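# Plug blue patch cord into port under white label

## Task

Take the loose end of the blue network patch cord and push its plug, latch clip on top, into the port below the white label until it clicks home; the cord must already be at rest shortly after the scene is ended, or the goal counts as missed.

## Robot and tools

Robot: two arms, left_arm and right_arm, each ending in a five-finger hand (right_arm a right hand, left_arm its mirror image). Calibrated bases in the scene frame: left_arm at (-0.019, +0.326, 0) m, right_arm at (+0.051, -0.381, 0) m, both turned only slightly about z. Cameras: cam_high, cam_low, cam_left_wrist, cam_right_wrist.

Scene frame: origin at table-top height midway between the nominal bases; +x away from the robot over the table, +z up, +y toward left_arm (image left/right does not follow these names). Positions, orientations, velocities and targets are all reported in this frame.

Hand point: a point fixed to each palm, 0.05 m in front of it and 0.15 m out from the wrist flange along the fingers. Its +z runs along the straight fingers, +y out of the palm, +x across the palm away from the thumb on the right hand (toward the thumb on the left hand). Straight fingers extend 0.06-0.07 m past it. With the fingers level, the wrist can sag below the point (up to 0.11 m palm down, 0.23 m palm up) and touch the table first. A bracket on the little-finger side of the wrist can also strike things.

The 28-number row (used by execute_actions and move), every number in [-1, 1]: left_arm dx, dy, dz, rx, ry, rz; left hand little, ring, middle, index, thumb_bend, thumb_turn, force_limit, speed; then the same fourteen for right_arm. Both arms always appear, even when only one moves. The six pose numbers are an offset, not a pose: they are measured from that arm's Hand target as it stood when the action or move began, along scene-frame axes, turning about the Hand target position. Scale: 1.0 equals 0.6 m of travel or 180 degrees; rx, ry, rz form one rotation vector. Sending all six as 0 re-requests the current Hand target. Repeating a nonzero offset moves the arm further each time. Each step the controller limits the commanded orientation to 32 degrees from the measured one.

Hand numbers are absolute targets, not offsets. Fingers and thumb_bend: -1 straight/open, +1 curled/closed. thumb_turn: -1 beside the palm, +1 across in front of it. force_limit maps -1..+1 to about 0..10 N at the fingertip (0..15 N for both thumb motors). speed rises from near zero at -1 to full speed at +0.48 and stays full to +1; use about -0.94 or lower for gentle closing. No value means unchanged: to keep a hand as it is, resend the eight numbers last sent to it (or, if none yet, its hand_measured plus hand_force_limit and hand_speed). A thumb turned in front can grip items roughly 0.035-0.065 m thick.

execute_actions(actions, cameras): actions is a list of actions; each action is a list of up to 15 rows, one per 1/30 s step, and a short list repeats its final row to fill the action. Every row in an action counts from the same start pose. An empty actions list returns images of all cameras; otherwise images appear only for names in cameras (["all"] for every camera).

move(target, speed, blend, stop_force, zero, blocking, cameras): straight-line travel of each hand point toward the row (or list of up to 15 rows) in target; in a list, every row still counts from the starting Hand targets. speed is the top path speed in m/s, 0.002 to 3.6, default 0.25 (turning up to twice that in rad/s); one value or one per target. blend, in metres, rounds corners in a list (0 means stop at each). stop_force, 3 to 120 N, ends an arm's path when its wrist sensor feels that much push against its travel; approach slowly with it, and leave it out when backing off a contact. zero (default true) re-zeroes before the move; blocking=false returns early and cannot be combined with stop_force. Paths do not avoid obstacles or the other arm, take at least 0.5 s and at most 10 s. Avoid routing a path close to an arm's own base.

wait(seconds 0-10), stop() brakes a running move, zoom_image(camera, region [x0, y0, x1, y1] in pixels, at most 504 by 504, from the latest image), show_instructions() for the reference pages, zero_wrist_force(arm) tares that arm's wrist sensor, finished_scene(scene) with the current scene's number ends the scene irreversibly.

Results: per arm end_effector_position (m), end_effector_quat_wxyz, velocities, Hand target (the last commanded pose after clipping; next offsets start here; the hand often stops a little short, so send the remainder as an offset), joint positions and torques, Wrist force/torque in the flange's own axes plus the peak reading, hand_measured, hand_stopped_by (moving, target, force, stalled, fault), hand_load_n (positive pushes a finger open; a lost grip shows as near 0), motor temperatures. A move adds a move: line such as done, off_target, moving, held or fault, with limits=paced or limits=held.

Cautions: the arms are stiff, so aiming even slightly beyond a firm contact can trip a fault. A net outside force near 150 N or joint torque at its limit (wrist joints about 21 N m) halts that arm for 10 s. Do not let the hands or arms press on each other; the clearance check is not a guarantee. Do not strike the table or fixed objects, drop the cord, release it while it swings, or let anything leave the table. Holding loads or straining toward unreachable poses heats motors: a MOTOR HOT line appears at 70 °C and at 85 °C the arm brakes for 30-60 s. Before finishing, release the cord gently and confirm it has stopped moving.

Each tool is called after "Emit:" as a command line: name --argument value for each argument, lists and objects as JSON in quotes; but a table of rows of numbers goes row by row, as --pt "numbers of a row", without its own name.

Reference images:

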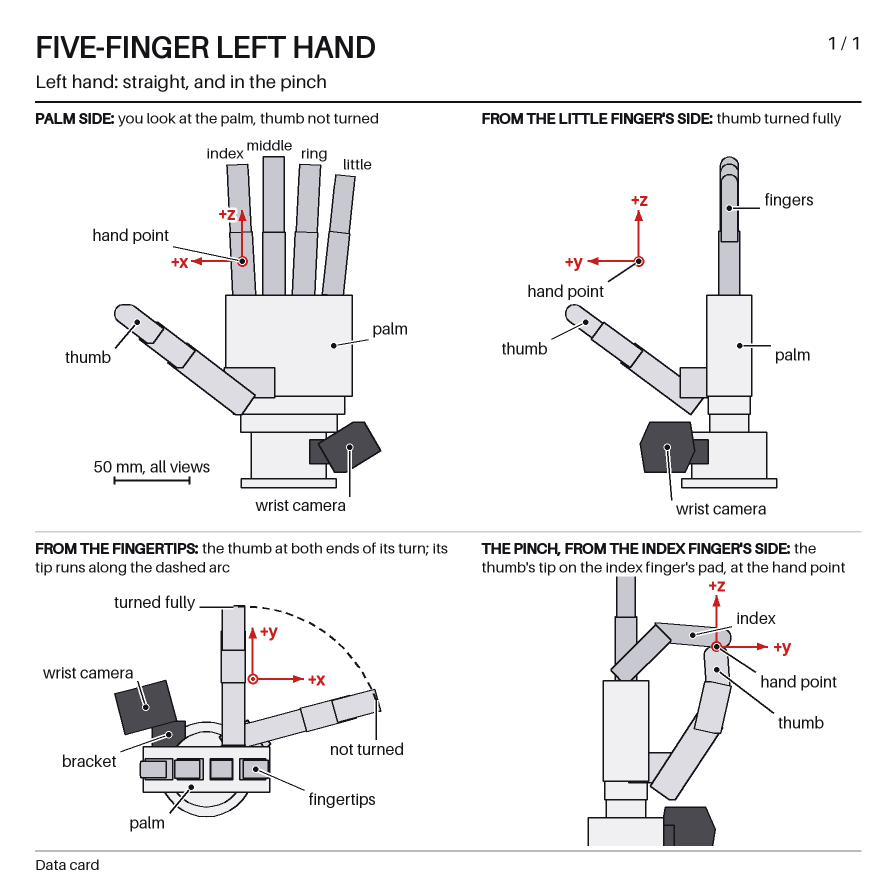

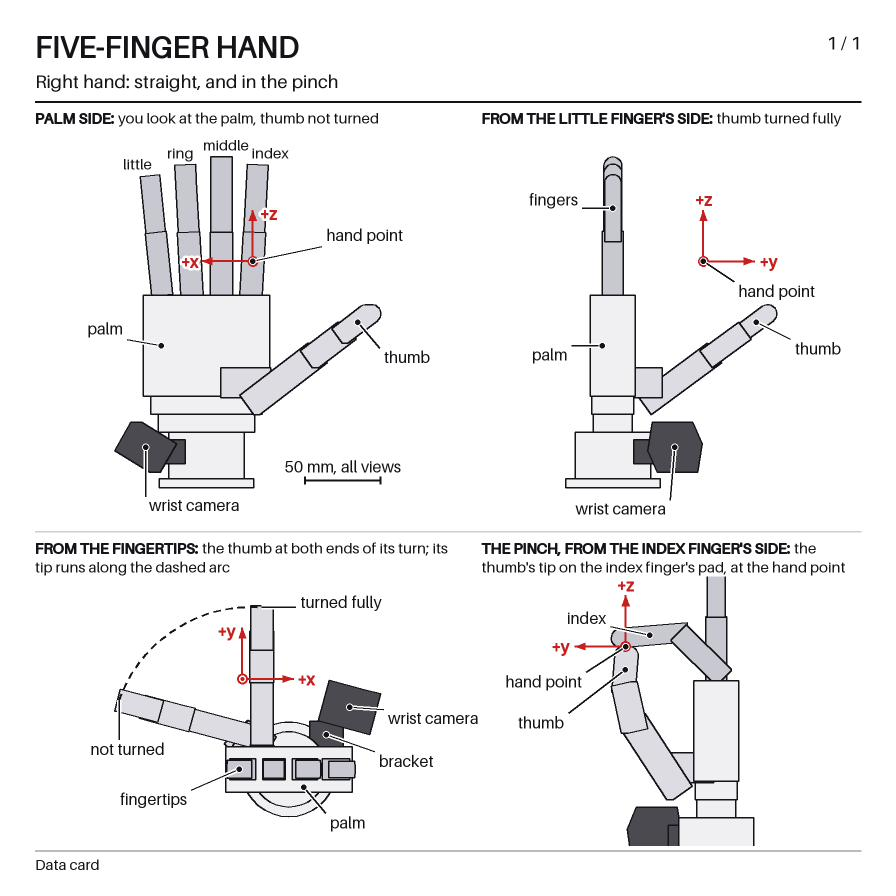

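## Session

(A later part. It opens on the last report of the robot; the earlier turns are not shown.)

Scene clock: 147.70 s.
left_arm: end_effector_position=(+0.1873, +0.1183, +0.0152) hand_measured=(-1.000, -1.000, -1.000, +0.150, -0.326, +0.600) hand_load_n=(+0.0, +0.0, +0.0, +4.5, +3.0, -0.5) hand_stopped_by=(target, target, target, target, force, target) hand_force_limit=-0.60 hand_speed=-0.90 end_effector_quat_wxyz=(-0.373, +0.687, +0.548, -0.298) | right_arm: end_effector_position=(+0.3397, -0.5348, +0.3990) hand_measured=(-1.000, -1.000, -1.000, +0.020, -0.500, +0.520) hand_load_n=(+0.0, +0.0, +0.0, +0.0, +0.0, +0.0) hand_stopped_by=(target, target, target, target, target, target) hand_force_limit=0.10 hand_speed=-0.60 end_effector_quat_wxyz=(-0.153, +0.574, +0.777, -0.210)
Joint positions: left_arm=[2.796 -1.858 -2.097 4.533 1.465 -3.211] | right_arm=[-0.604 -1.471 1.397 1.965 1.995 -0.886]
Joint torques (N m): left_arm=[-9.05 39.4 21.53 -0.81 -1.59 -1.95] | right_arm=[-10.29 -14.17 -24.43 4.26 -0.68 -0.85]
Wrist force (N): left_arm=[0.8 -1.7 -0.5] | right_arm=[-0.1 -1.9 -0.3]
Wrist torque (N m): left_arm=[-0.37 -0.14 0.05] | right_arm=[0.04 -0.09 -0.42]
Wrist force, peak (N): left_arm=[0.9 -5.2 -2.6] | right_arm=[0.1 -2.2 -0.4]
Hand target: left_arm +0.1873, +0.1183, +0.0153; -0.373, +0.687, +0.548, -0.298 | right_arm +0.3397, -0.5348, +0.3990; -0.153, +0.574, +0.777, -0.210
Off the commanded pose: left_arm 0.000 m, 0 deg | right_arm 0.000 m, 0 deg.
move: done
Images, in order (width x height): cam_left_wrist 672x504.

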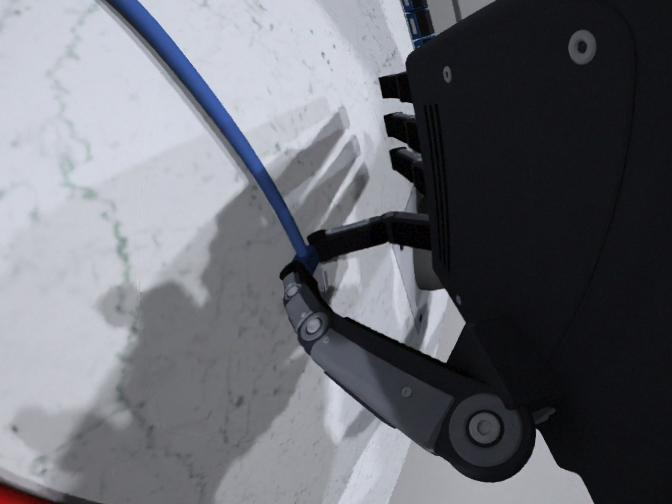

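Emit:
move --target '[0,0,0.0,0,0,0,-1,-1,-1,0.25,-0.15,0.60,0.15,-0.92,0,0,0,0,0,0,-1,-1,-1,0.02,-0.5,0.52,0.1,-0.6]' --cameras '["cam_left_wrist"]' --speed 0.01

Emit:
zoom_image --camera "cam_left_wrist" --region '[250, 210, 350, 310]'

Scene clock: 148.30 s.
left_arm: end_effector_position=(+0.1873, +0.1183, +0.0153) hand_measured=(-1.000, -1.000, -1.000, +0.156, -0.304, +0.600) hand_load_n=(+0.0, +0.0, +0.0, +11.5, +8.5, -0.5) hand_stopped_by=(target, target, target, force, force, target) hand_force_limit=0.15 hand_speed=-0.92 end_effector_quat_wxyz=(-0.373, +0.687, +0.548, -0.298) | right_arm: end_effector_position=(+0.3397, -0.5348, +0.3990) hand_measured=(-1.000, -1.000, -1.000, +0.020, -0.500, +0.520) hand_load_n=(+0.0, +0.0, +0.0, +0.0, +0.0, +0.0) hand_stopped_by=(target, target, target, target, target, target) hand_force_limit=0.10 hand_speed=-0.60 end_effector_quat_wxyz=(-0.153, +0.574, +0.777, -0.210)
Joint positions: left_arm=[2.796 -1.858 -2.097 4.533 1.465 -3.211] | right_arm=[-0.604 -1.471 1.397 1.965 1.995 -0.886]
Joint torques (N m): left_arm=[-9.18 40.48 23.02 -0.92 -1.33 -1.78] | right_arm=[-10.44 -14.38 -24.51 3.97 -0.6 -0.79]
Wrist force (N): left_arm=[0.7 -1.9 -0.5] | right_arm=[-0.3 -1.8 -0.3]
Wrist torque (N m): left_arm=[-0.40 -0.12 0.05] | right_arm=[0.07 -0.06 -0.42]
Wrist force, peak (N): left_arm=[0.9 -1.9 -0.5] | right_arm=[-0.2 -2.2 0.0]
Hand target: left_arm +0.1873, +0.1183, +0.0153; -0.373, +0.687, +0.548, -0.298 | right_arm +0.3397, -0.5348, +0.3990; -0.153, +0.574, +0.777, -0.210
Off the commanded pose: left_arm 0.000 m, 0 deg | right_arm 0.000 m, 0 deg.
move: done
Images, in order (width x height): cam_left_wrist 672x504.

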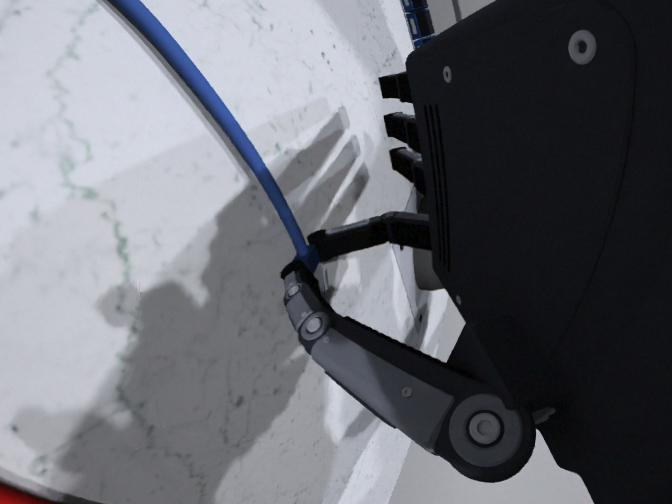

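Scaled by 5.040 from the camera's 672x504 image, which has a finer 960x720 frame.

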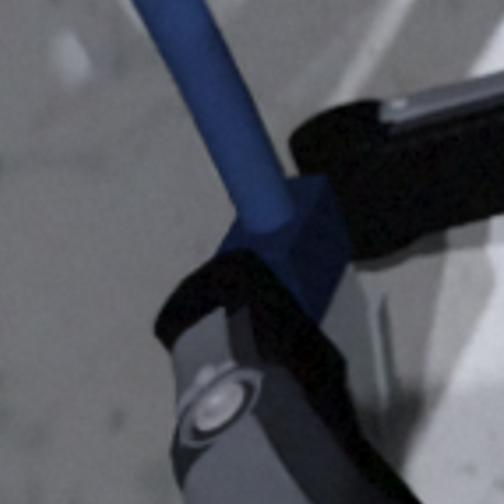

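Emit:
move --pt "0 0 0.2 0 0 0 -1 -1 -1 0.25 -0.15 0.60 0.15 -0.92 0 0 0 0 0 0 -1 -1 -1 0.02 -0.5 0.52 0.1 -0.6" --pt "0.2212 -0.0972 0.308 0 0 -0.2222 -1 -1 -1 0.25 -0.15 0.60 0.15 -0.92 0 0 0 0 0 0 -1 -1 -1 0.02 -0.5 0.52 0.1 -0.6" --pt "0.3878 -0.1305 0.308 0 0 -0.4611 -1 -1 -1 0.25 -0.15 0.60 0.15 -0.92 0 0 0 0 0 0 -1 -1 -1 0.02 -0.5 0.52 0.1 -0.6" --cameras '["cam_left_wrist","cam_high"]' --speed 0.13 --blend '[0.04,0.05,0]'

Emit:
zoom_image --camera "cam_left_wrist" --region '[200, 200, 420, 370]'

Scene clock: 155.90 s.
left_arm: end_effector_position=(+0.4199, +0.0400, +0.2001) hand_measured=(-1.000, -1.000, -1.000, +0.156, -0.304, +0.600) hand_load_n=(+0.0, +0.0, +0.0, +11.5, +8.5, -0.5) hand_stopped_by=(target, target, target, force, force, target) hand_force_limit=0.15 hand_speed=-0.92 end_effector_quat_wxyz=(-0.477, +0.878, -0.044, +0.024) | right_arm: end_effector_position=(+0.3397, -0.5348, +0.3990) hand_measured=(-1.000, -1.000, -1.000, +0.020, -0.500, +0.520) hand_load_n=(+0.0, +0.0, +0.0, +0.0, +0.0, +0.0) hand_stopped_by=(target, target, target, target, target, target) hand_force_limit=0.10 hand_speed=-0.60 end_effector_quat_wxyz=(-0.153, +0.574, +0.777, -0.210)
Joint positions: left_arm=[2.502 -1.895 -1.548 4.341 2.372 -2.408] | right_arm=[-0.604 -1.471 1.397 1.965 1.995 -0.886]
Joint torques (N m): left_arm=[7.86 48.81 10.26 3.05 3.27 1.86] | right_arm=[-10.73 -15.63 -23.9 3.95 -0.58 -0.73]
Wrist force (N): left_arm=[0.6 -1.6 -0.2] | right_arm=[-0.2 -1.6 -0.3]
Wrist torque (N m): left_arm=[-0.37 -0.09 -0.19] | right_arm=[0.08 -0.08 -0.41]
Wrist force, peak (N): left_arm=[0.9 -2.0 -0.3] | right_arm=[-0.2 -2.3 -0.4]
Hand target: left_arm +0.4200, +0.0400, +0.2001; -0.477, +0.878, -0.044, +0.024 | right_arm +0.3397, -0.5348, +0.3990; -0.153, +0.574, +0.777, -0.210
Off the commanded pose: left_arm 0.000 m, 0 deg | right_arm 0.000 m, 0 deg.
move: done
Images, in order (width x height): cam_high 896x504, cam_left_wrist 672x504.

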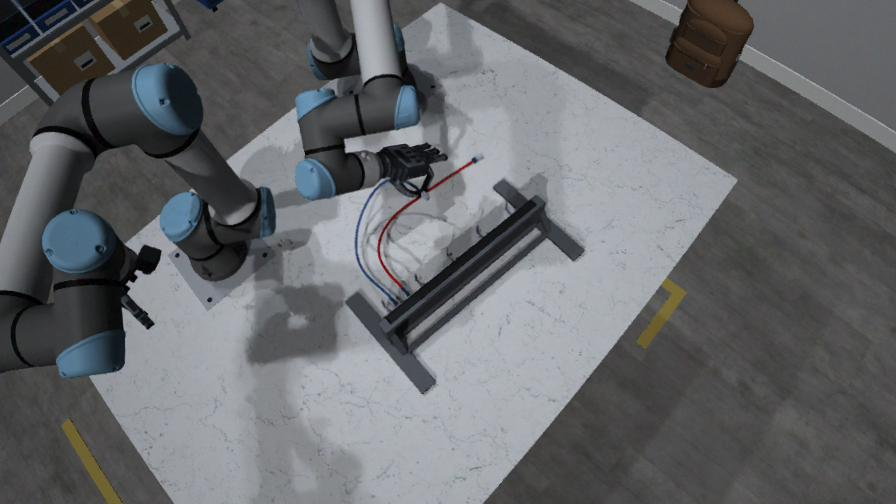

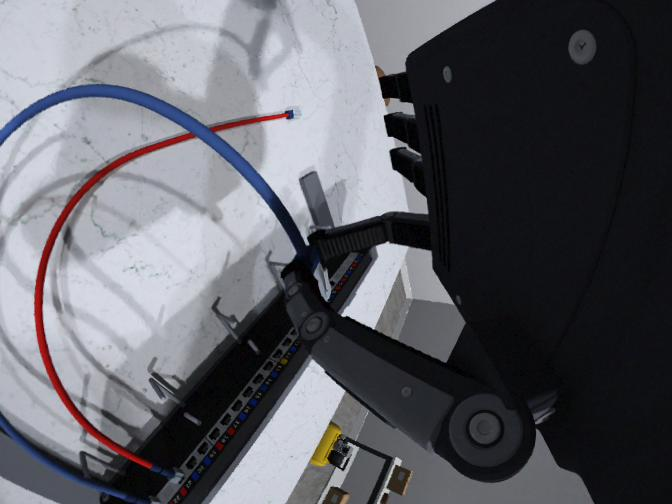

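Scaled by 2.291 from the camera's 672x504 image, which has a finer 960x720 frame.

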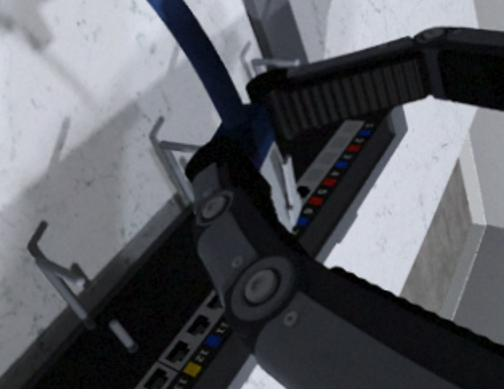

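Emit:
zoom_image --camera "cam_left_wrist" --region '[150, 320, 320, 500]'

Emit:
zoom_image --camera "cam_left_wrist" --region '[270, 220, 390, 340]'

Scaled by 2.800 from the camera's 672x504 image, which has a finer 960x720 frame.

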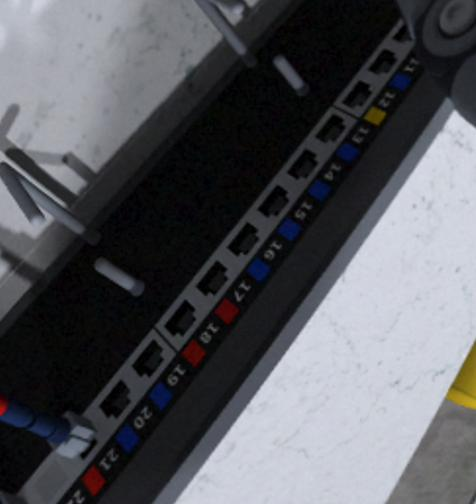

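Scaled by 4.200 from the camera's 672x504 image, which has a finer 960x720 frame.

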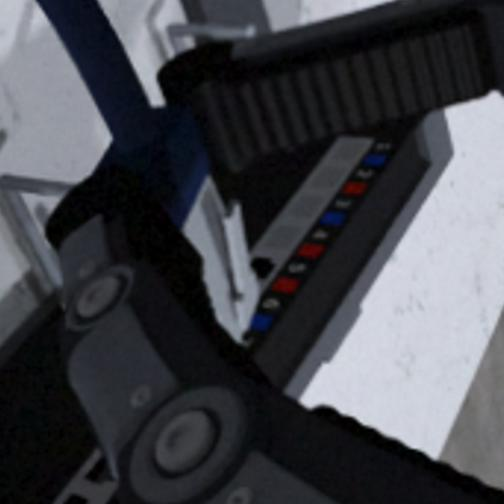

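Emit:
zoom_image --camera "cam_left_wrist" --region '[240, 80, 400, 240]'

Emit:
move --target '[-0.1333,0,0,0,0,0,-1,-1,-1,0.25,-0.15,0.60,0.15,-0.92,0,0,0,0,0,0,-1,-1,-1,0.02,-0.5,0.52,0.1,-0.6]' --cameras '["cam_left_wrist"]' --speed 0.1

Emit:
zoom_image --camera "cam_left_wrist" --region '[150, 320, 320, 500]'

Emit:
zoom_image --camera "cam_left_wrist" --region '[270, 220, 430, 380]'

Emit:
zoom_image --camera "cam_left_wrist" --region '[240, 80, 400, 240]'

Scaled by 3.150 from the camera's 672x504 image, which has a finer 960x720 frame.

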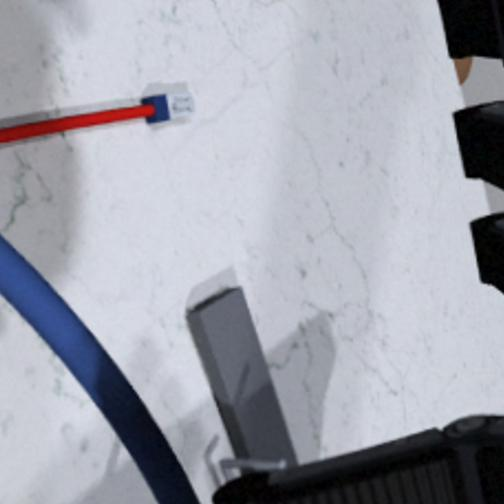

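Scene clock: 158.57 s.
left_arm: end_effector_position=(+0.3403, +0.0400, +0.2001) hand_measured=(-1.000, -1.000, -1.000, +0.156, -0.304, +0.600) hand_load_n=(+0.0, -0.5, +0.0, +11.5, +9.0, +0.0) hand_stopped_by=(target, target, target, force, force, target) hand_force_limit=0.15 hand_speed=-0.92 end_effector_quat_wxyz=(-0.477, +0.878, -0.044, +0.024) | right_arm: end_effector_position=(+0.3397, -0.5348, +0.3990) hand_measured=(-1.000, -1.000, -1.000, +0.020, -0.500, +0.520) hand_load_n=(+0.0, +0.0, -0.5, +0.0, +0.0, +0.0) hand_stopped_by=(target, target, target, target, target, target) hand_force_limit=0.10 hand_speed=-0.60 end_effector_quat_wxyz=(-0.153, +0.574, +0.777, -0.210)
Joint positions: left_arm=[2.412 -1.79 -1.672 4.293 2.314 -2.503] | right_arm=[-0.604 -1.471 1.397 1.965 1.995 -0.886]
Joint torques (N m): left_arm=[-10.62 43.3 11.34 -0.3 -1.28 -2.26] | right_arm=[-9.73 -14.69 -24.2 3.77 -0.84 -0.67]
Wrist force (N): left_arm=[0.7 -1.5 -0.4] | right_arm=[-0.2 -1.9 -0.6]
Wrist torque (N m): left_arm=[-0.35 -0.09 0.01] | right_arm=[0.07 -0.06 -0.42]
Wrist force, peak (N): left_arm=[1.2 -1.6 0.0] | right_arm=[-0.4 -2.4 -0.4]
Hand target: left_arm +0.3400, +0.0400, +0.2001; -0.477, +0.878, -0.044, +0.024 | right_arm +0.3397, -0.5348, +0.3990; -0.153, +0.574, +0.777, -0.210
Off the commanded pose: left_arm 0.000 m, 0 deg | right_arm 0.000 m, 0 deg.
move: done
Images, in order (width x height): cam_left_wrist 672x504.

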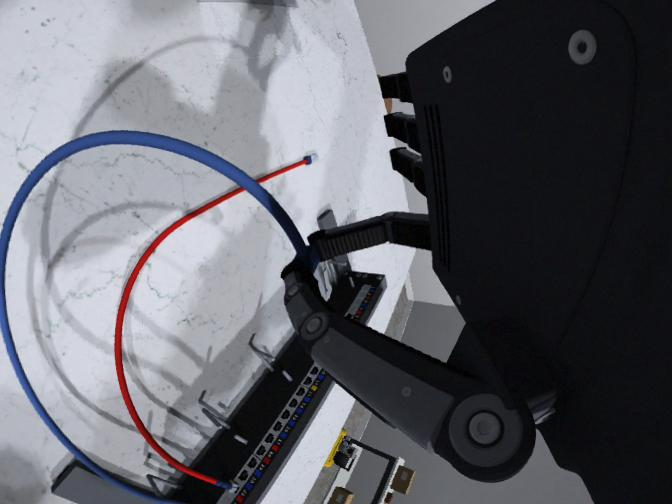

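Scaled by 2.800 from the camera's 672x504 image, which has a finer 960x720 frame.

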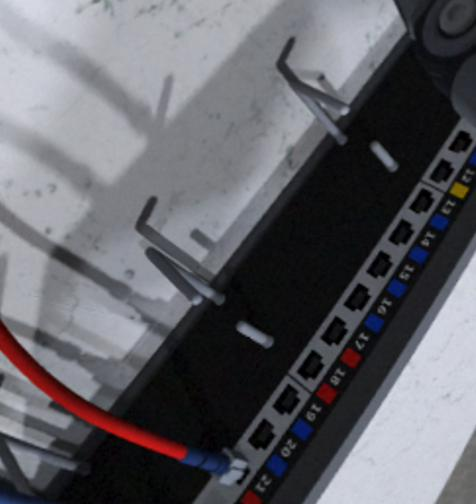

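Scaled by 3.150 from the camera's 672x504 image, which has a finer 960x720 frame.

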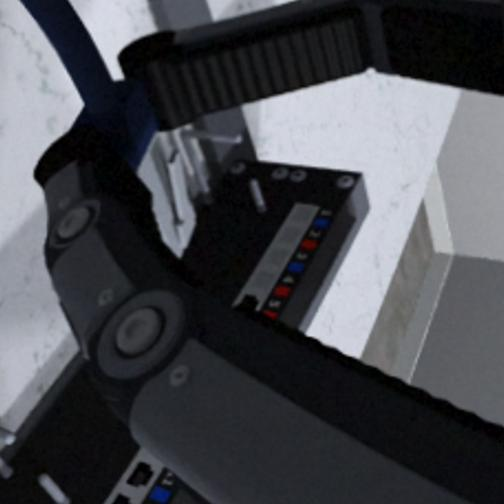

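Scaled by 3.150 from the camera's 672x504 image, which has a finer 960x720 frame.

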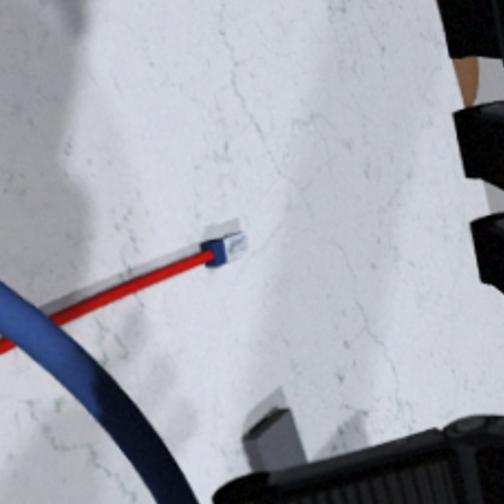

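Emit:
move --target '[0,0.0833,0,0,0,0,-1,-1,-1,0.25,-0.15,0.60,0.15,-0.92,0,0,0,0,0,0,-1,-1,-1,0.02,-0.5,0.52,0.1,-0.6]' --cameras '["cam_left_wrist"]' --speed 0.1

Emit:
zoom_image --camera "cam_left_wrist" --region '[100, 320, 320, 500]'

Emit:
zoom_image --camera "cam_left_wrist" --region '[240, 80, 400, 240]'

Emit:
move --target '[0,0,0.0833,0,0,0,-1,-1,-1,0.25,-0.15,0.60,0.15,-0.92,0,0,0,0,0,0,-1,-1,-1,0.02,-0.5,0.52,0.1,-0.6]' --cameras '["cam_left_wrist"]' --speed 0.1

Emit:
zoom_image --camera "cam_left_wrist" --region '[100, 320, 320, 500]'

Emit:
zoom_image --camera "cam_left_wrist" --region '[240, 80, 400, 240]'

Scene clock: 161.20 s.
left_arm: end_effector_position=(+0.3400, +0.0899, +0.2001) hand_measured=(-1.000, -1.000, -1.000, +0.156, -0.304, +0.600) hand_load_n=(+0.0, +0.0, +0.0, +11.0, +9.0, +0.0) hand_stopped_by=(target, target, target, force, force, target) hand_force_limit=0.15 hand_speed=-0.92 end_effector_quat_wxyz=(-0.477, +0.878, -0.044, +0.024) | right_arm: end_effector_position=(+0.3397, -0.5348, +0.3990) hand_measured=(-1.000, -1.000, -1.000, +0.020, -0.500, +0.520) hand_load_n=(+0.0, +0.0, +0.0, +0.0, +0.0, +0.0) hand_stopped_by=(target, target, target, target, target, target) hand_force_limit=0.10 hand_speed=-0.60 end_effector_quat_wxyz=(-0.153, +0.574, +0.777, -0.210)
Joint positions: left_arm=[2.485 -1.69 -1.802 4.377 2.362 -2.426] | right_arm=[-0.604 -1.471 1.397 1.965 1.995 -0.886]
Joint torques (N m): left_arm=[6.7 40.13 7.9 2.79 3.23 2.21] | right_arm=[-10.12 -15.86 -25.04 3.81 -0.44 -0.51]
Wrist force (N): left_arm=[0.7 -1.4 -0.4] | right_arm=[0.0 -2.0 -0.2]
Wrist torque (N m): left_arm=[-0.34 -0.11 -0.19] | right_arm=[0.03 -0.12 -0.40]
Wrist force, peak (N): left_arm=[0.9 -1.8 -0.6] | right_arm=[-0.4 -2.3 -0.1]
Hand target: left_arm +0.3400, +0.0900, +0.2001; -0.477, +0.878, -0.044, +0.024 | right_arm +0.3397, -0.5348, +0.3990; -0.153, +0.574, +0.777, -0.210
Off the commanded pose: left_arm 0.000 m, 0 deg | right_arm 0.000 m, 0 deg.
move: done
Images, in order (width x height): cam_left_wrist 672x504.

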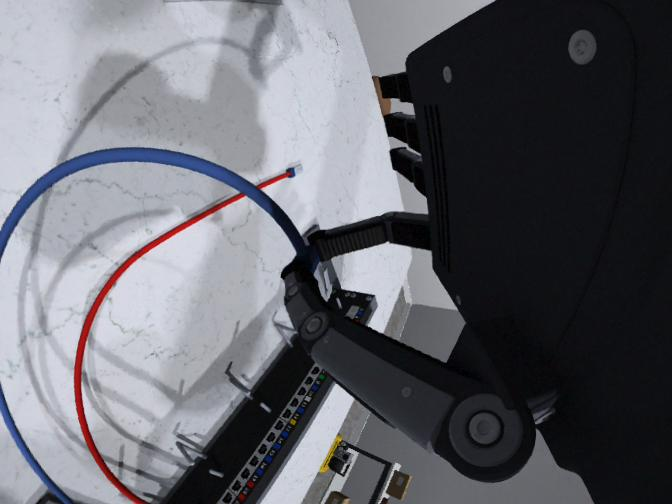

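Scaled by 2.291 from the camera's 672x504 image, which has a finer 960x720 frame.

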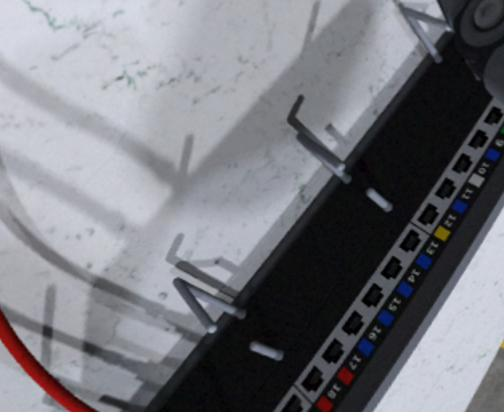

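Scaled by 3.150 from the camera's 672x504 image, which has a finer 960x720 frame.

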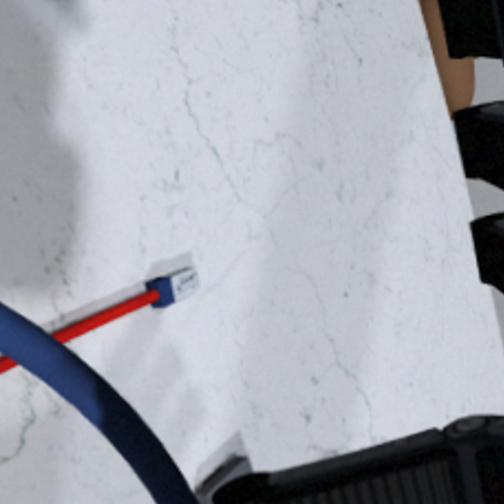

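Scene clock: 162.33 s.
left_arm: end_effector_position=(+0.3400, +0.0900, +0.2499) hand_measured=(-1.000, -1.000, -1.000, +0.156, -0.304, +0.600) hand_load_n=(+0.0, +0.0, +0.0, +11.0, +9.0, +0.5) hand_stopped_by=(target, target, target, force, force, target) hand_force_limit=0.15 hand_speed=-0.92 end_effector_quat_wxyz=(-0.477, +0.878, -0.044, +0.024) | right_arm: end_effector_position=(+0.3397, -0.5348, +0.3990) hand_measured=(-1.000, -1.000, -1.000, +0.020, -0.500, +0.520) hand_load_n=(+0.0, +0.0, +0.0, +0.0, +0.0, +0.0) hand_stopped_by=(target, target, target, target, target, target) hand_force_limit=0.10 hand_speed=-0.60 end_effector_quat_wxyz=(-0.153, +0.574, +0.777, -0.210)
Joint positions: left_arm=[2.486 -1.656 -1.707 4.249 2.362 -2.426] | right_arm=[-0.604 -1.471 1.397 1.965 1.995 -0.886]
Joint torques (N m): left_arm=[-7.33 39.43 30.59 -0.28 -1.14 -2.11] | right_arm=[-9.69 -15.38 -24.5 3.84 -0.54 -0.62]
Wrist force (N): left_arm=[0.9 -1.3 -0.4] | right_arm=[-0.5 -2.0 0.0]
Wrist torque (N m): left_arm=[-0.32 -0.13 -0.18] | right_arm=[0.02 -0.04 -0.43]
Wrist force, peak (N): left_arm=[1.0 -2.0 -1.0] | right_arm=[-0.2 -2.1 -0.5]
Hand target: left_arm +0.3400, +0.0900, +0.2500; -0.477, +0.878, -0.044, +0.024 | right_arm +0.3397, -0.5348, +0.3990; -0.153, +0.574, +0.777, -0.210
Off the commanded pose: left_arm 0.000 m, 0 deg | right_arm 0.000 m, 0 deg.
move: done
Images, in order (width x height): cam_left_wrist 672x504.

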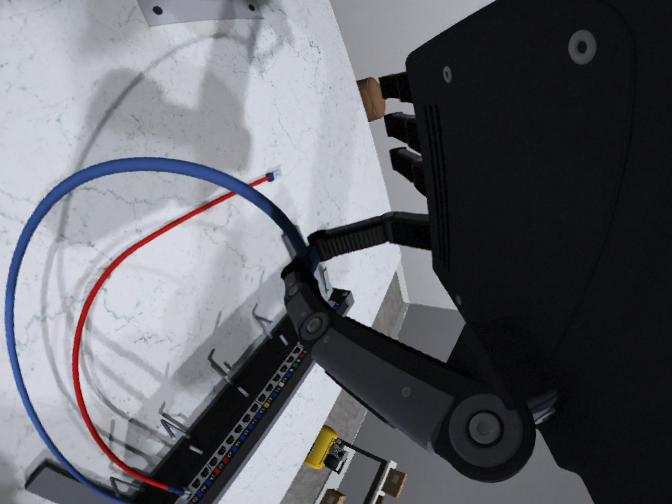

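Scaled by 2.291 from the camera's 672x504 image, which has a finer 960x720 frame.

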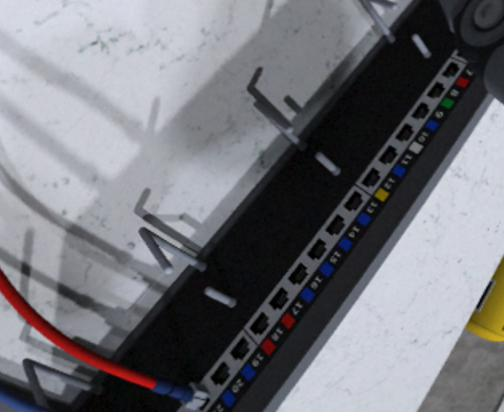

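Scaled by 3.150 from the camera's 672x504 image, which has a finer 960x720 frame.

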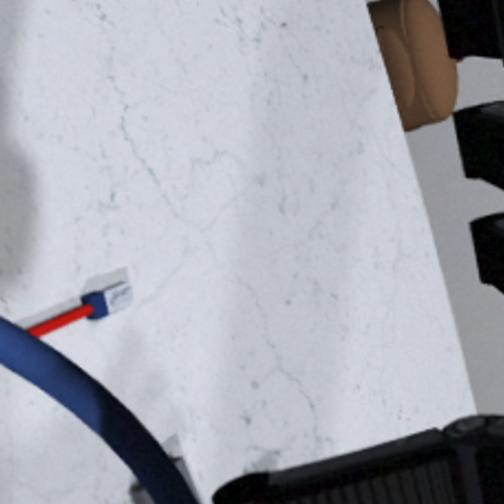

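Emit:
zoom_image --camera "cam_left_wrist" --region '[230, 330, 320, 430]'

Emit:
zoom_image --camera "cam_left_wrist" --region '[170, 410, 260, 504]'

Scaled by 5.040 from the camera's 672x504 image, which has a finer 960x720 frame.

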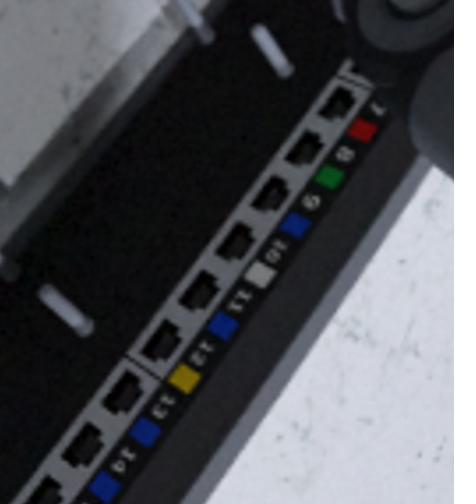

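Scaled by 5.362 from the camera's 672x504 image, which has a finer 960x720 frame.

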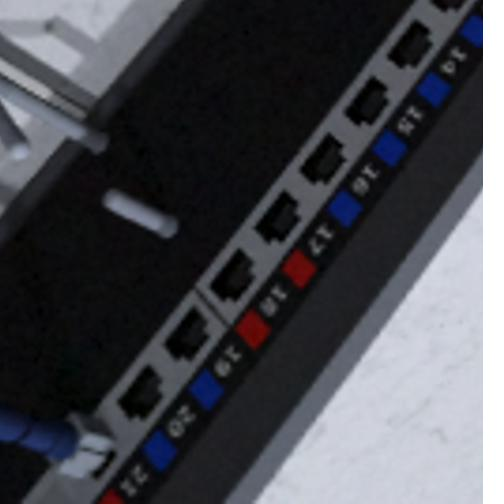

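Emit:
zoom_image --camera "cam_left_wrist" --region '[285, 235, 355, 305]'

Scaled by 7.200 from the camera's 672x504 image, which has a finer 960x720 frame.

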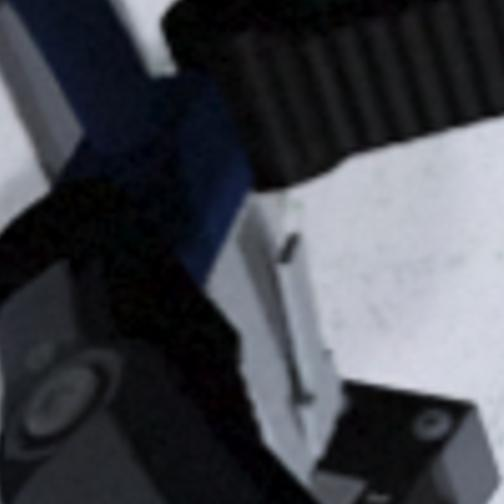

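Emit:
move --target '[0.2077,-0.0608,-0.1517,0,0,0.0556,-1,-1,-1,0.25,-0.15,0.60,0.15,-0.92,0,0,0,0,0,0,-1,-1,-1,0.02,-0.5,0.52,0.1,-0.6]' --cameras '["cam_left_wrist"]' --speed 0.08

Emit:
zoom_image --camera "cam_left_wrist" --region '[250, 220, 390, 360]'

Emit:
zoom_image --camera "cam_left_wrist" --region '[285, 235, 355, 305]'

Scene clock: 168.57 s.
left_arm: end_effector_position=(+0.4645, +0.0536, +0.1591) hand_measured=(-1.000, -1.000, -1.000, +0.156, -0.304, +0.600) hand_load_n=(+0.0, +0.0, +0.0, +11.5, +9.0, -0.5) hand_stopped_by=(target, target, target, force, force, target) hand_force_limit=0.15 hand_speed=-0.92 end_effector_quat_wxyz=(-0.477, +0.878, +0.032, -0.017) | right_arm: end_effector_position=(+0.3397, -0.5348, +0.3990) hand_measured=(-1.000, -1.000, -1.000, +0.020, -0.500, +0.520) hand_load_n=(+0.0, +0.0, +0.0, +0.0, +0.0, +0.0) hand_stopped_by=(target, target, target, target, target, target) hand_force_limit=0.10 hand_speed=-0.60 end_effector_quat_wxyz=(-0.153, +0.574, +0.777, -0.210)
Joint positions: left_arm=[2.582 -2.037 -1.44 4.306 2.311 -2.507] | right_arm=[-0.604 -1.471 1.397 1.965 1.995 -0.886]
Joint torques (N m): left_arm=[7.19 32.67 28.92 -0.32 -1.21 -2.09] | right_arm=[-8.69 -15.18 -23.5 3.62 -0.43 -0.54]
Wrist force (N): left_arm=[0.7 -1.7 -0.2] | right_arm=[-0.2 -1.7 -0.3]
Wrist torque (N m): left_arm=[-0.38 -0.11 0.02] | right_arm=[0.08 -0.08 -0.41]
Wrist force, peak (N): left_arm=[0.6 -1.8 -0.6] | right_arm=[-0.5 -2.2 0.0]
Hand target: left_arm +0.4646, +0.0535, +0.1590; -0.477, +0.878, +0.032, -0.017 | right_arm +0.3397, -0.5348, +0.3990; -0.153, +0.574, +0.777, -0.210
Off the commanded pose: left_arm 0.000 m, 0 deg | right_arm 0.000 m, 0 deg.
move: done
Images, in order (width x height): cam_left_wrist 672x504.

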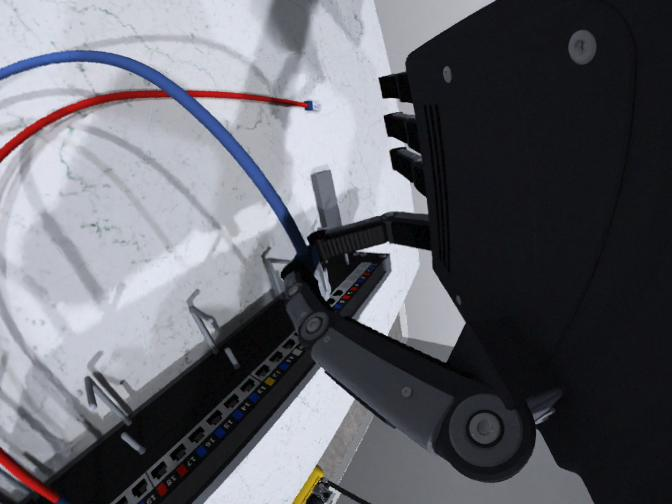

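Scaled by 3.600 from the camera's 672x504 image, which has a finer 960x720 frame.

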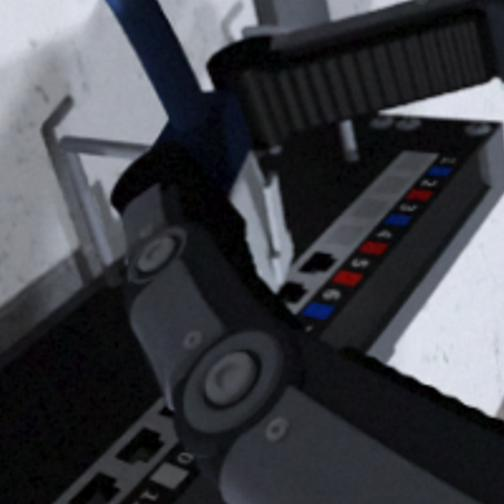

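Scaled by 7.200 from the camera's 672x504 image, which has a finer 960x720 frame.

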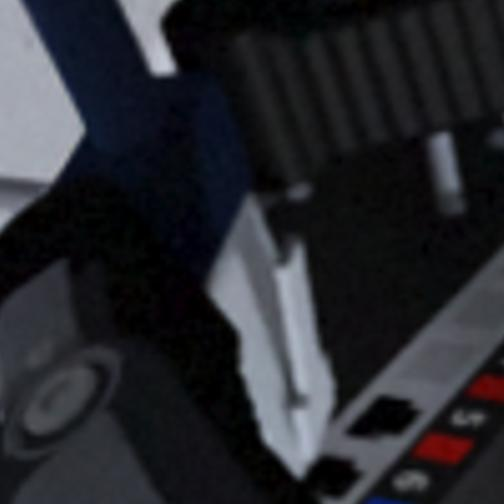

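Emit:
move --target '[0.0,0,-0.04,0,0,0,-1,-1,-1,0.25,-0.15,0.60,0.15,-0.92,0,0,0,0,0,0,-1,-1,-1,0.02,-0.5,0.52,0.1,-0.6]' --speed 0.06 --cameras '["cam_left_wrist"]'

Scene clock: 170.40 s.
left_arm: end_effector_position=(+0.4646, +0.0535, +0.1352) hand_measured=(-1.000, -1.000, -1.000, +0.156, -0.304, +0.600) hand_load_n=(-0.5, +0.0, -0.5, +11.5, +9.0, -1.0) hand_stopped_by=(target, target, target, force, force, target) hand_force_limit=0.15 hand_speed=-0.92 end_effector_quat_wxyz=(-0.477, +0.878, +0.032, -0.017) | right_arm: end_effector_position=(+0.3397, -0.5348, +0.3990) hand_measured=(-1.000, -1.000, -1.000, +0.020, -0.500, +0.520) hand_load_n=(+0.0, +0.0, +0.0, +0.5, +0.0, +0.0) hand_stopped_by=(target, target, target, target, target, target) hand_force_limit=0.10 hand_speed=-0.60 end_effector_quat_wxyz=(-0.153, +0.574, +0.777, -0.210)
Joint positions: left_arm=[2.582 -2.057 -1.474 4.36 2.311 -2.508] | right_arm=[-0.604 -1.471 1.397 1.965 1.995 -0.886]
Joint torques (N m): left_arm=[4.87 34.93 9.34 2.85 0.15 2.03] | right_arm=[-9.63 -15.52 -23.16 3.71 -0.42 -0.42]
Wrist force (N): left_arm=[0.8 -1.6 -0.4] | right_arm=[-0.2 -1.8 -0.4]
Wrist torque (N m): left_arm=[-0.36 -0.13 0.02] | right_arm=[0.08 -0.08 -0.41]
Wrist force, peak (N): left_arm=[0.8 -2.1 -0.6] | right_arm=[0.0 -2.3 0.0]
Hand target: left_arm +0.4646, +0.0535, +0.1350; -0.477, +0.878, +0.032, -0.017 | right_arm +0.3397, -0.5348, +0.3990; -0.153, +0.574, +0.777, -0.210
Off the commanded pose: left_arm 0.000 m, 0 deg | right_arm 0.000 m, 0 deg.
move: done
Images, in order (width x height): cam_left_wrist 672x504.

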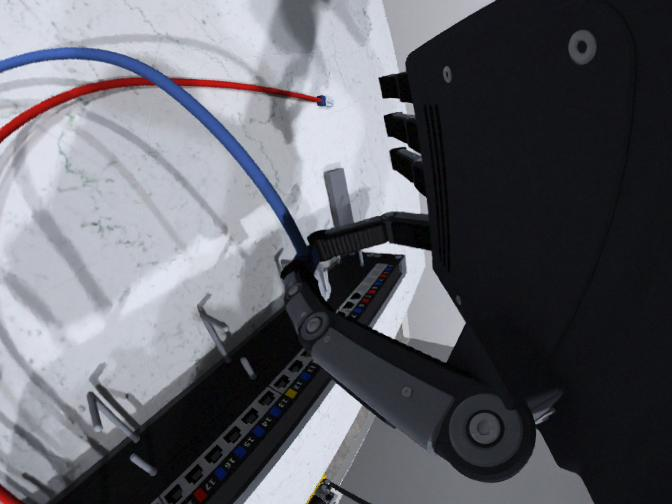

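Emit:
zoom_image --camera "cam_left_wrist" --region '[250, 220, 410, 380]'

Scaled by 3.150 from the camera's 672x504 image, which has a finer 960x720 frame.

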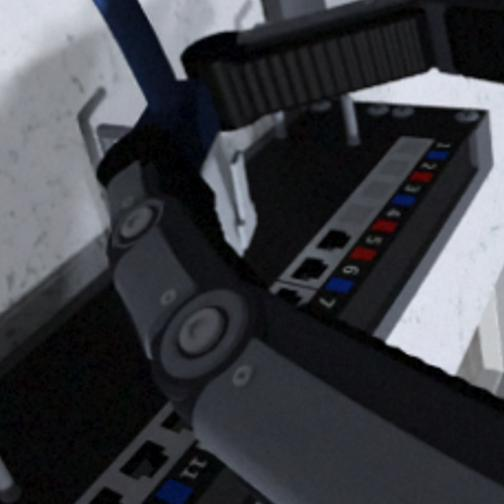

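Emit:
zoom_image --camera "cam_left_wrist" --region '[160, 320, 340, 500]'

Emit:
zoom_image --camera "cam_left_wrist" --region '[260, 240, 340, 320]'

Scaled by 2.800 from the camera's 672x504 image, which has a finer 960x720 frame.

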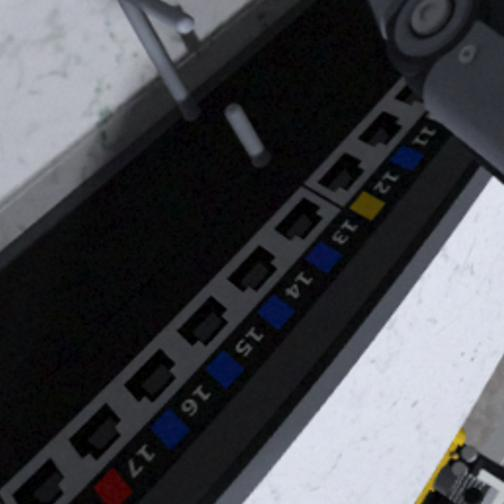

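Scaled by 6.300 from the camera's 672x504 image, which has a finer 960x720 frame.

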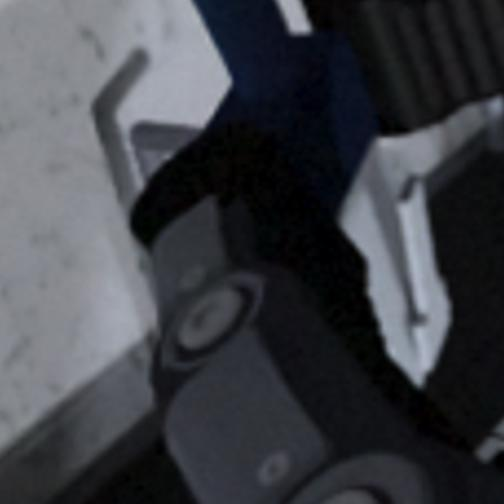

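Emit:
move --target '[0.0,0,-0.025,0,0,0,-1,-1,-1,0.25,-0.15,0.60,0.15,-0.92,0,0,0,0,0,0,-1,-1,-1,0.02,-0.5,0.52,0.1,-0.6]' --speed 0.06 --cameras '["all"]'

Emit:
zoom_image --camera "cam_high" --region '[360, 150, 560, 300]'

Emit:
zoom_image --camera "cam_left_wrist" --region '[270, 240, 370, 340]'

Scene clock: 172.23 s.
left_arm: end_effector_position=(+0.4646, +0.0535, +0.1202) hand_measured=(-1.000, -1.000, -1.000, +0.156, -0.304, +0.600) hand_load_n=(+0.0, +0.0, +0.0, +11.5, +9.0, -1.0) hand_stopped_by=(target, target, target, force, force, target) hand_force_limit=0.15 hand_speed=-0.92 end_effector_quat_wxyz=(-0.477, +0.878, +0.032, -0.017) | right_arm: end_effector_position=(+0.3397, -0.5348, +0.3990) hand_measured=(-1.000, -1.000, -1.000, +0.020, -0.500, +0.520) hand_load_n=(+0.0, +0.0, +0.0, +0.0, +0.0, +0.0) hand_stopped_by=(target, target, target, target, target, target) hand_force_limit=0.10 hand_speed=-0.60 end_effector_quat_wxyz=(-0.153, +0.574, +0.777, -0.210)
Joint positions: left_arm=[2.582 -2.071 -1.494 4.394 2.311 -2.508] | right_arm=[-0.604 -1.471 1.397 1.965 1.995 -0.886]
Joint torques (N m): left_arm=[1.33 34.63 10.2 2.54 1.85 -2.03] | right_arm=[-10.81 -14.42 -24.39 3.85 -0.46 -0.25]
Wrist force (N): left_arm=[0.6 -1.6 -0.6] | right_arm=[-0.5 -2.1 0.0]
Wrist torque (N m): left_arm=[-0.35 -0.10 0.02] | right_arm=[0.01 -0.04 -0.44]
Wrist force, peak (N): left_arm=[0.8 -1.7 -0.5] | right_arm=[-0.5 -2.2 -0.6]
Hand target: left_arm +0.4646, +0.0535, +0.1200; -0.477, +0.878, +0.032, -0.017 | right_arm +0.3397, -0.5348, +0.3990; -0.153, +0.574, +0.777, -0.210
Off the commanded pose: left_arm 0.000 m, 0 deg | right_arm 0.000 m, 0 deg.
move: done

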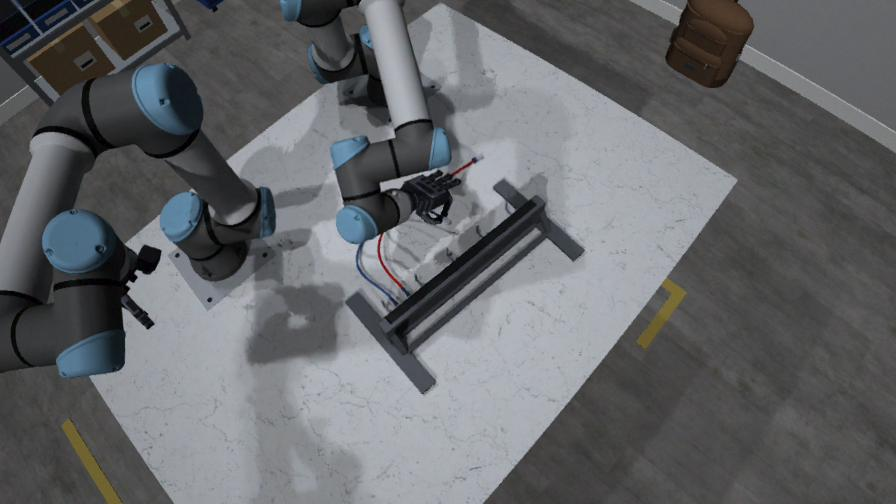

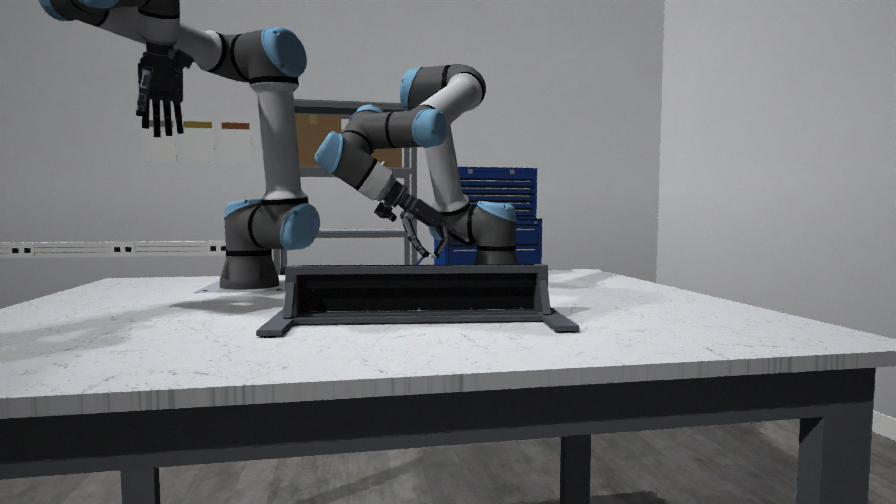

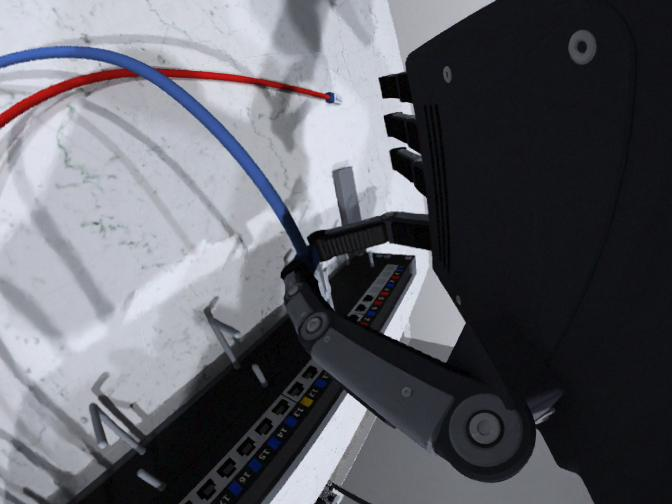

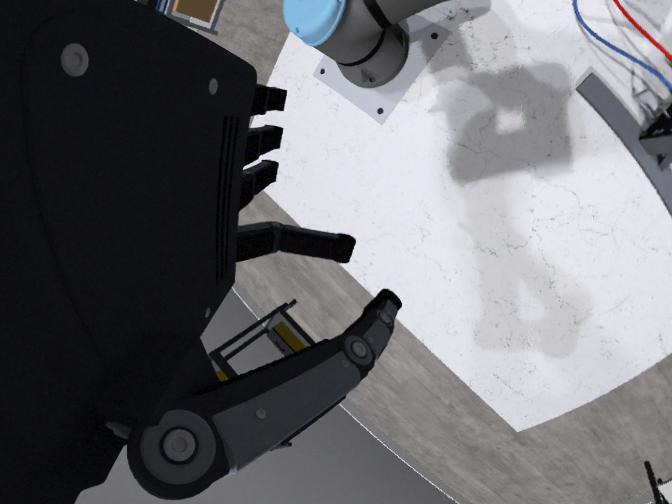

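Scaled by 2.520 from the camera's 896x504 image, which has a finer 1280x720 frame.

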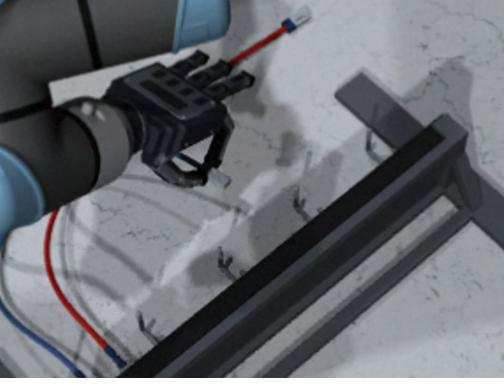

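Scaled by 5.040 from the camera's 672x504 image, which has a finer 960x720 frame.

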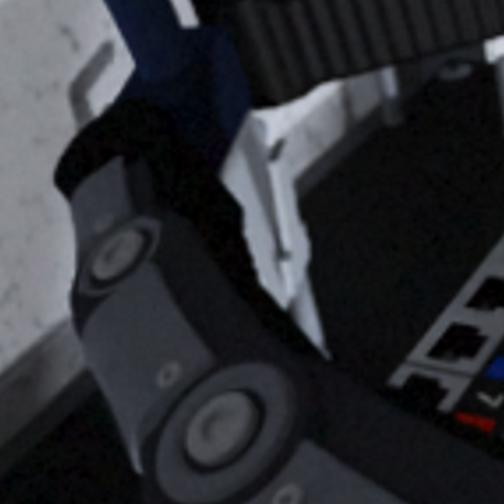

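Emit:
zoom_image --camera "cam_high" --region '[410, 190, 490, 250]'

Emit:
zoom_image --camera "cam_high" --region '[330, 170, 600, 400]'

Scaled by 6.300 from the camera's 896x504 image, which has a finer 1280x720 frame.

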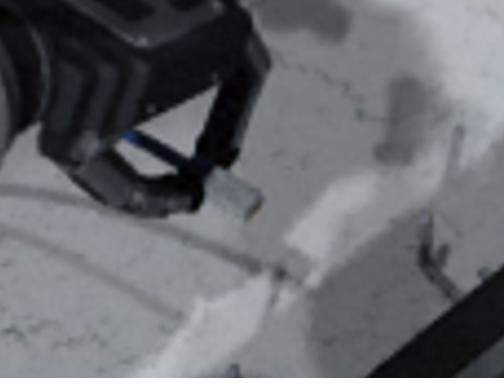

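Scaled by 1.867 from the camera's 896x504 image, which has a finer 1280x720 frame.

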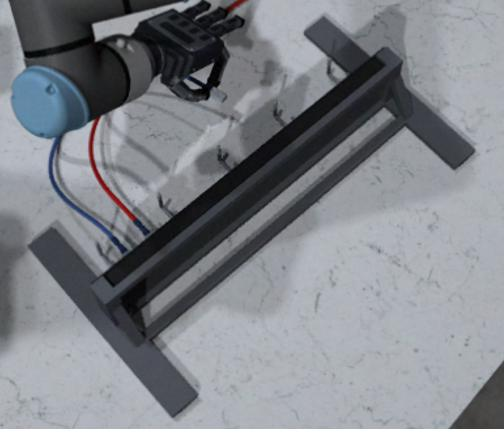

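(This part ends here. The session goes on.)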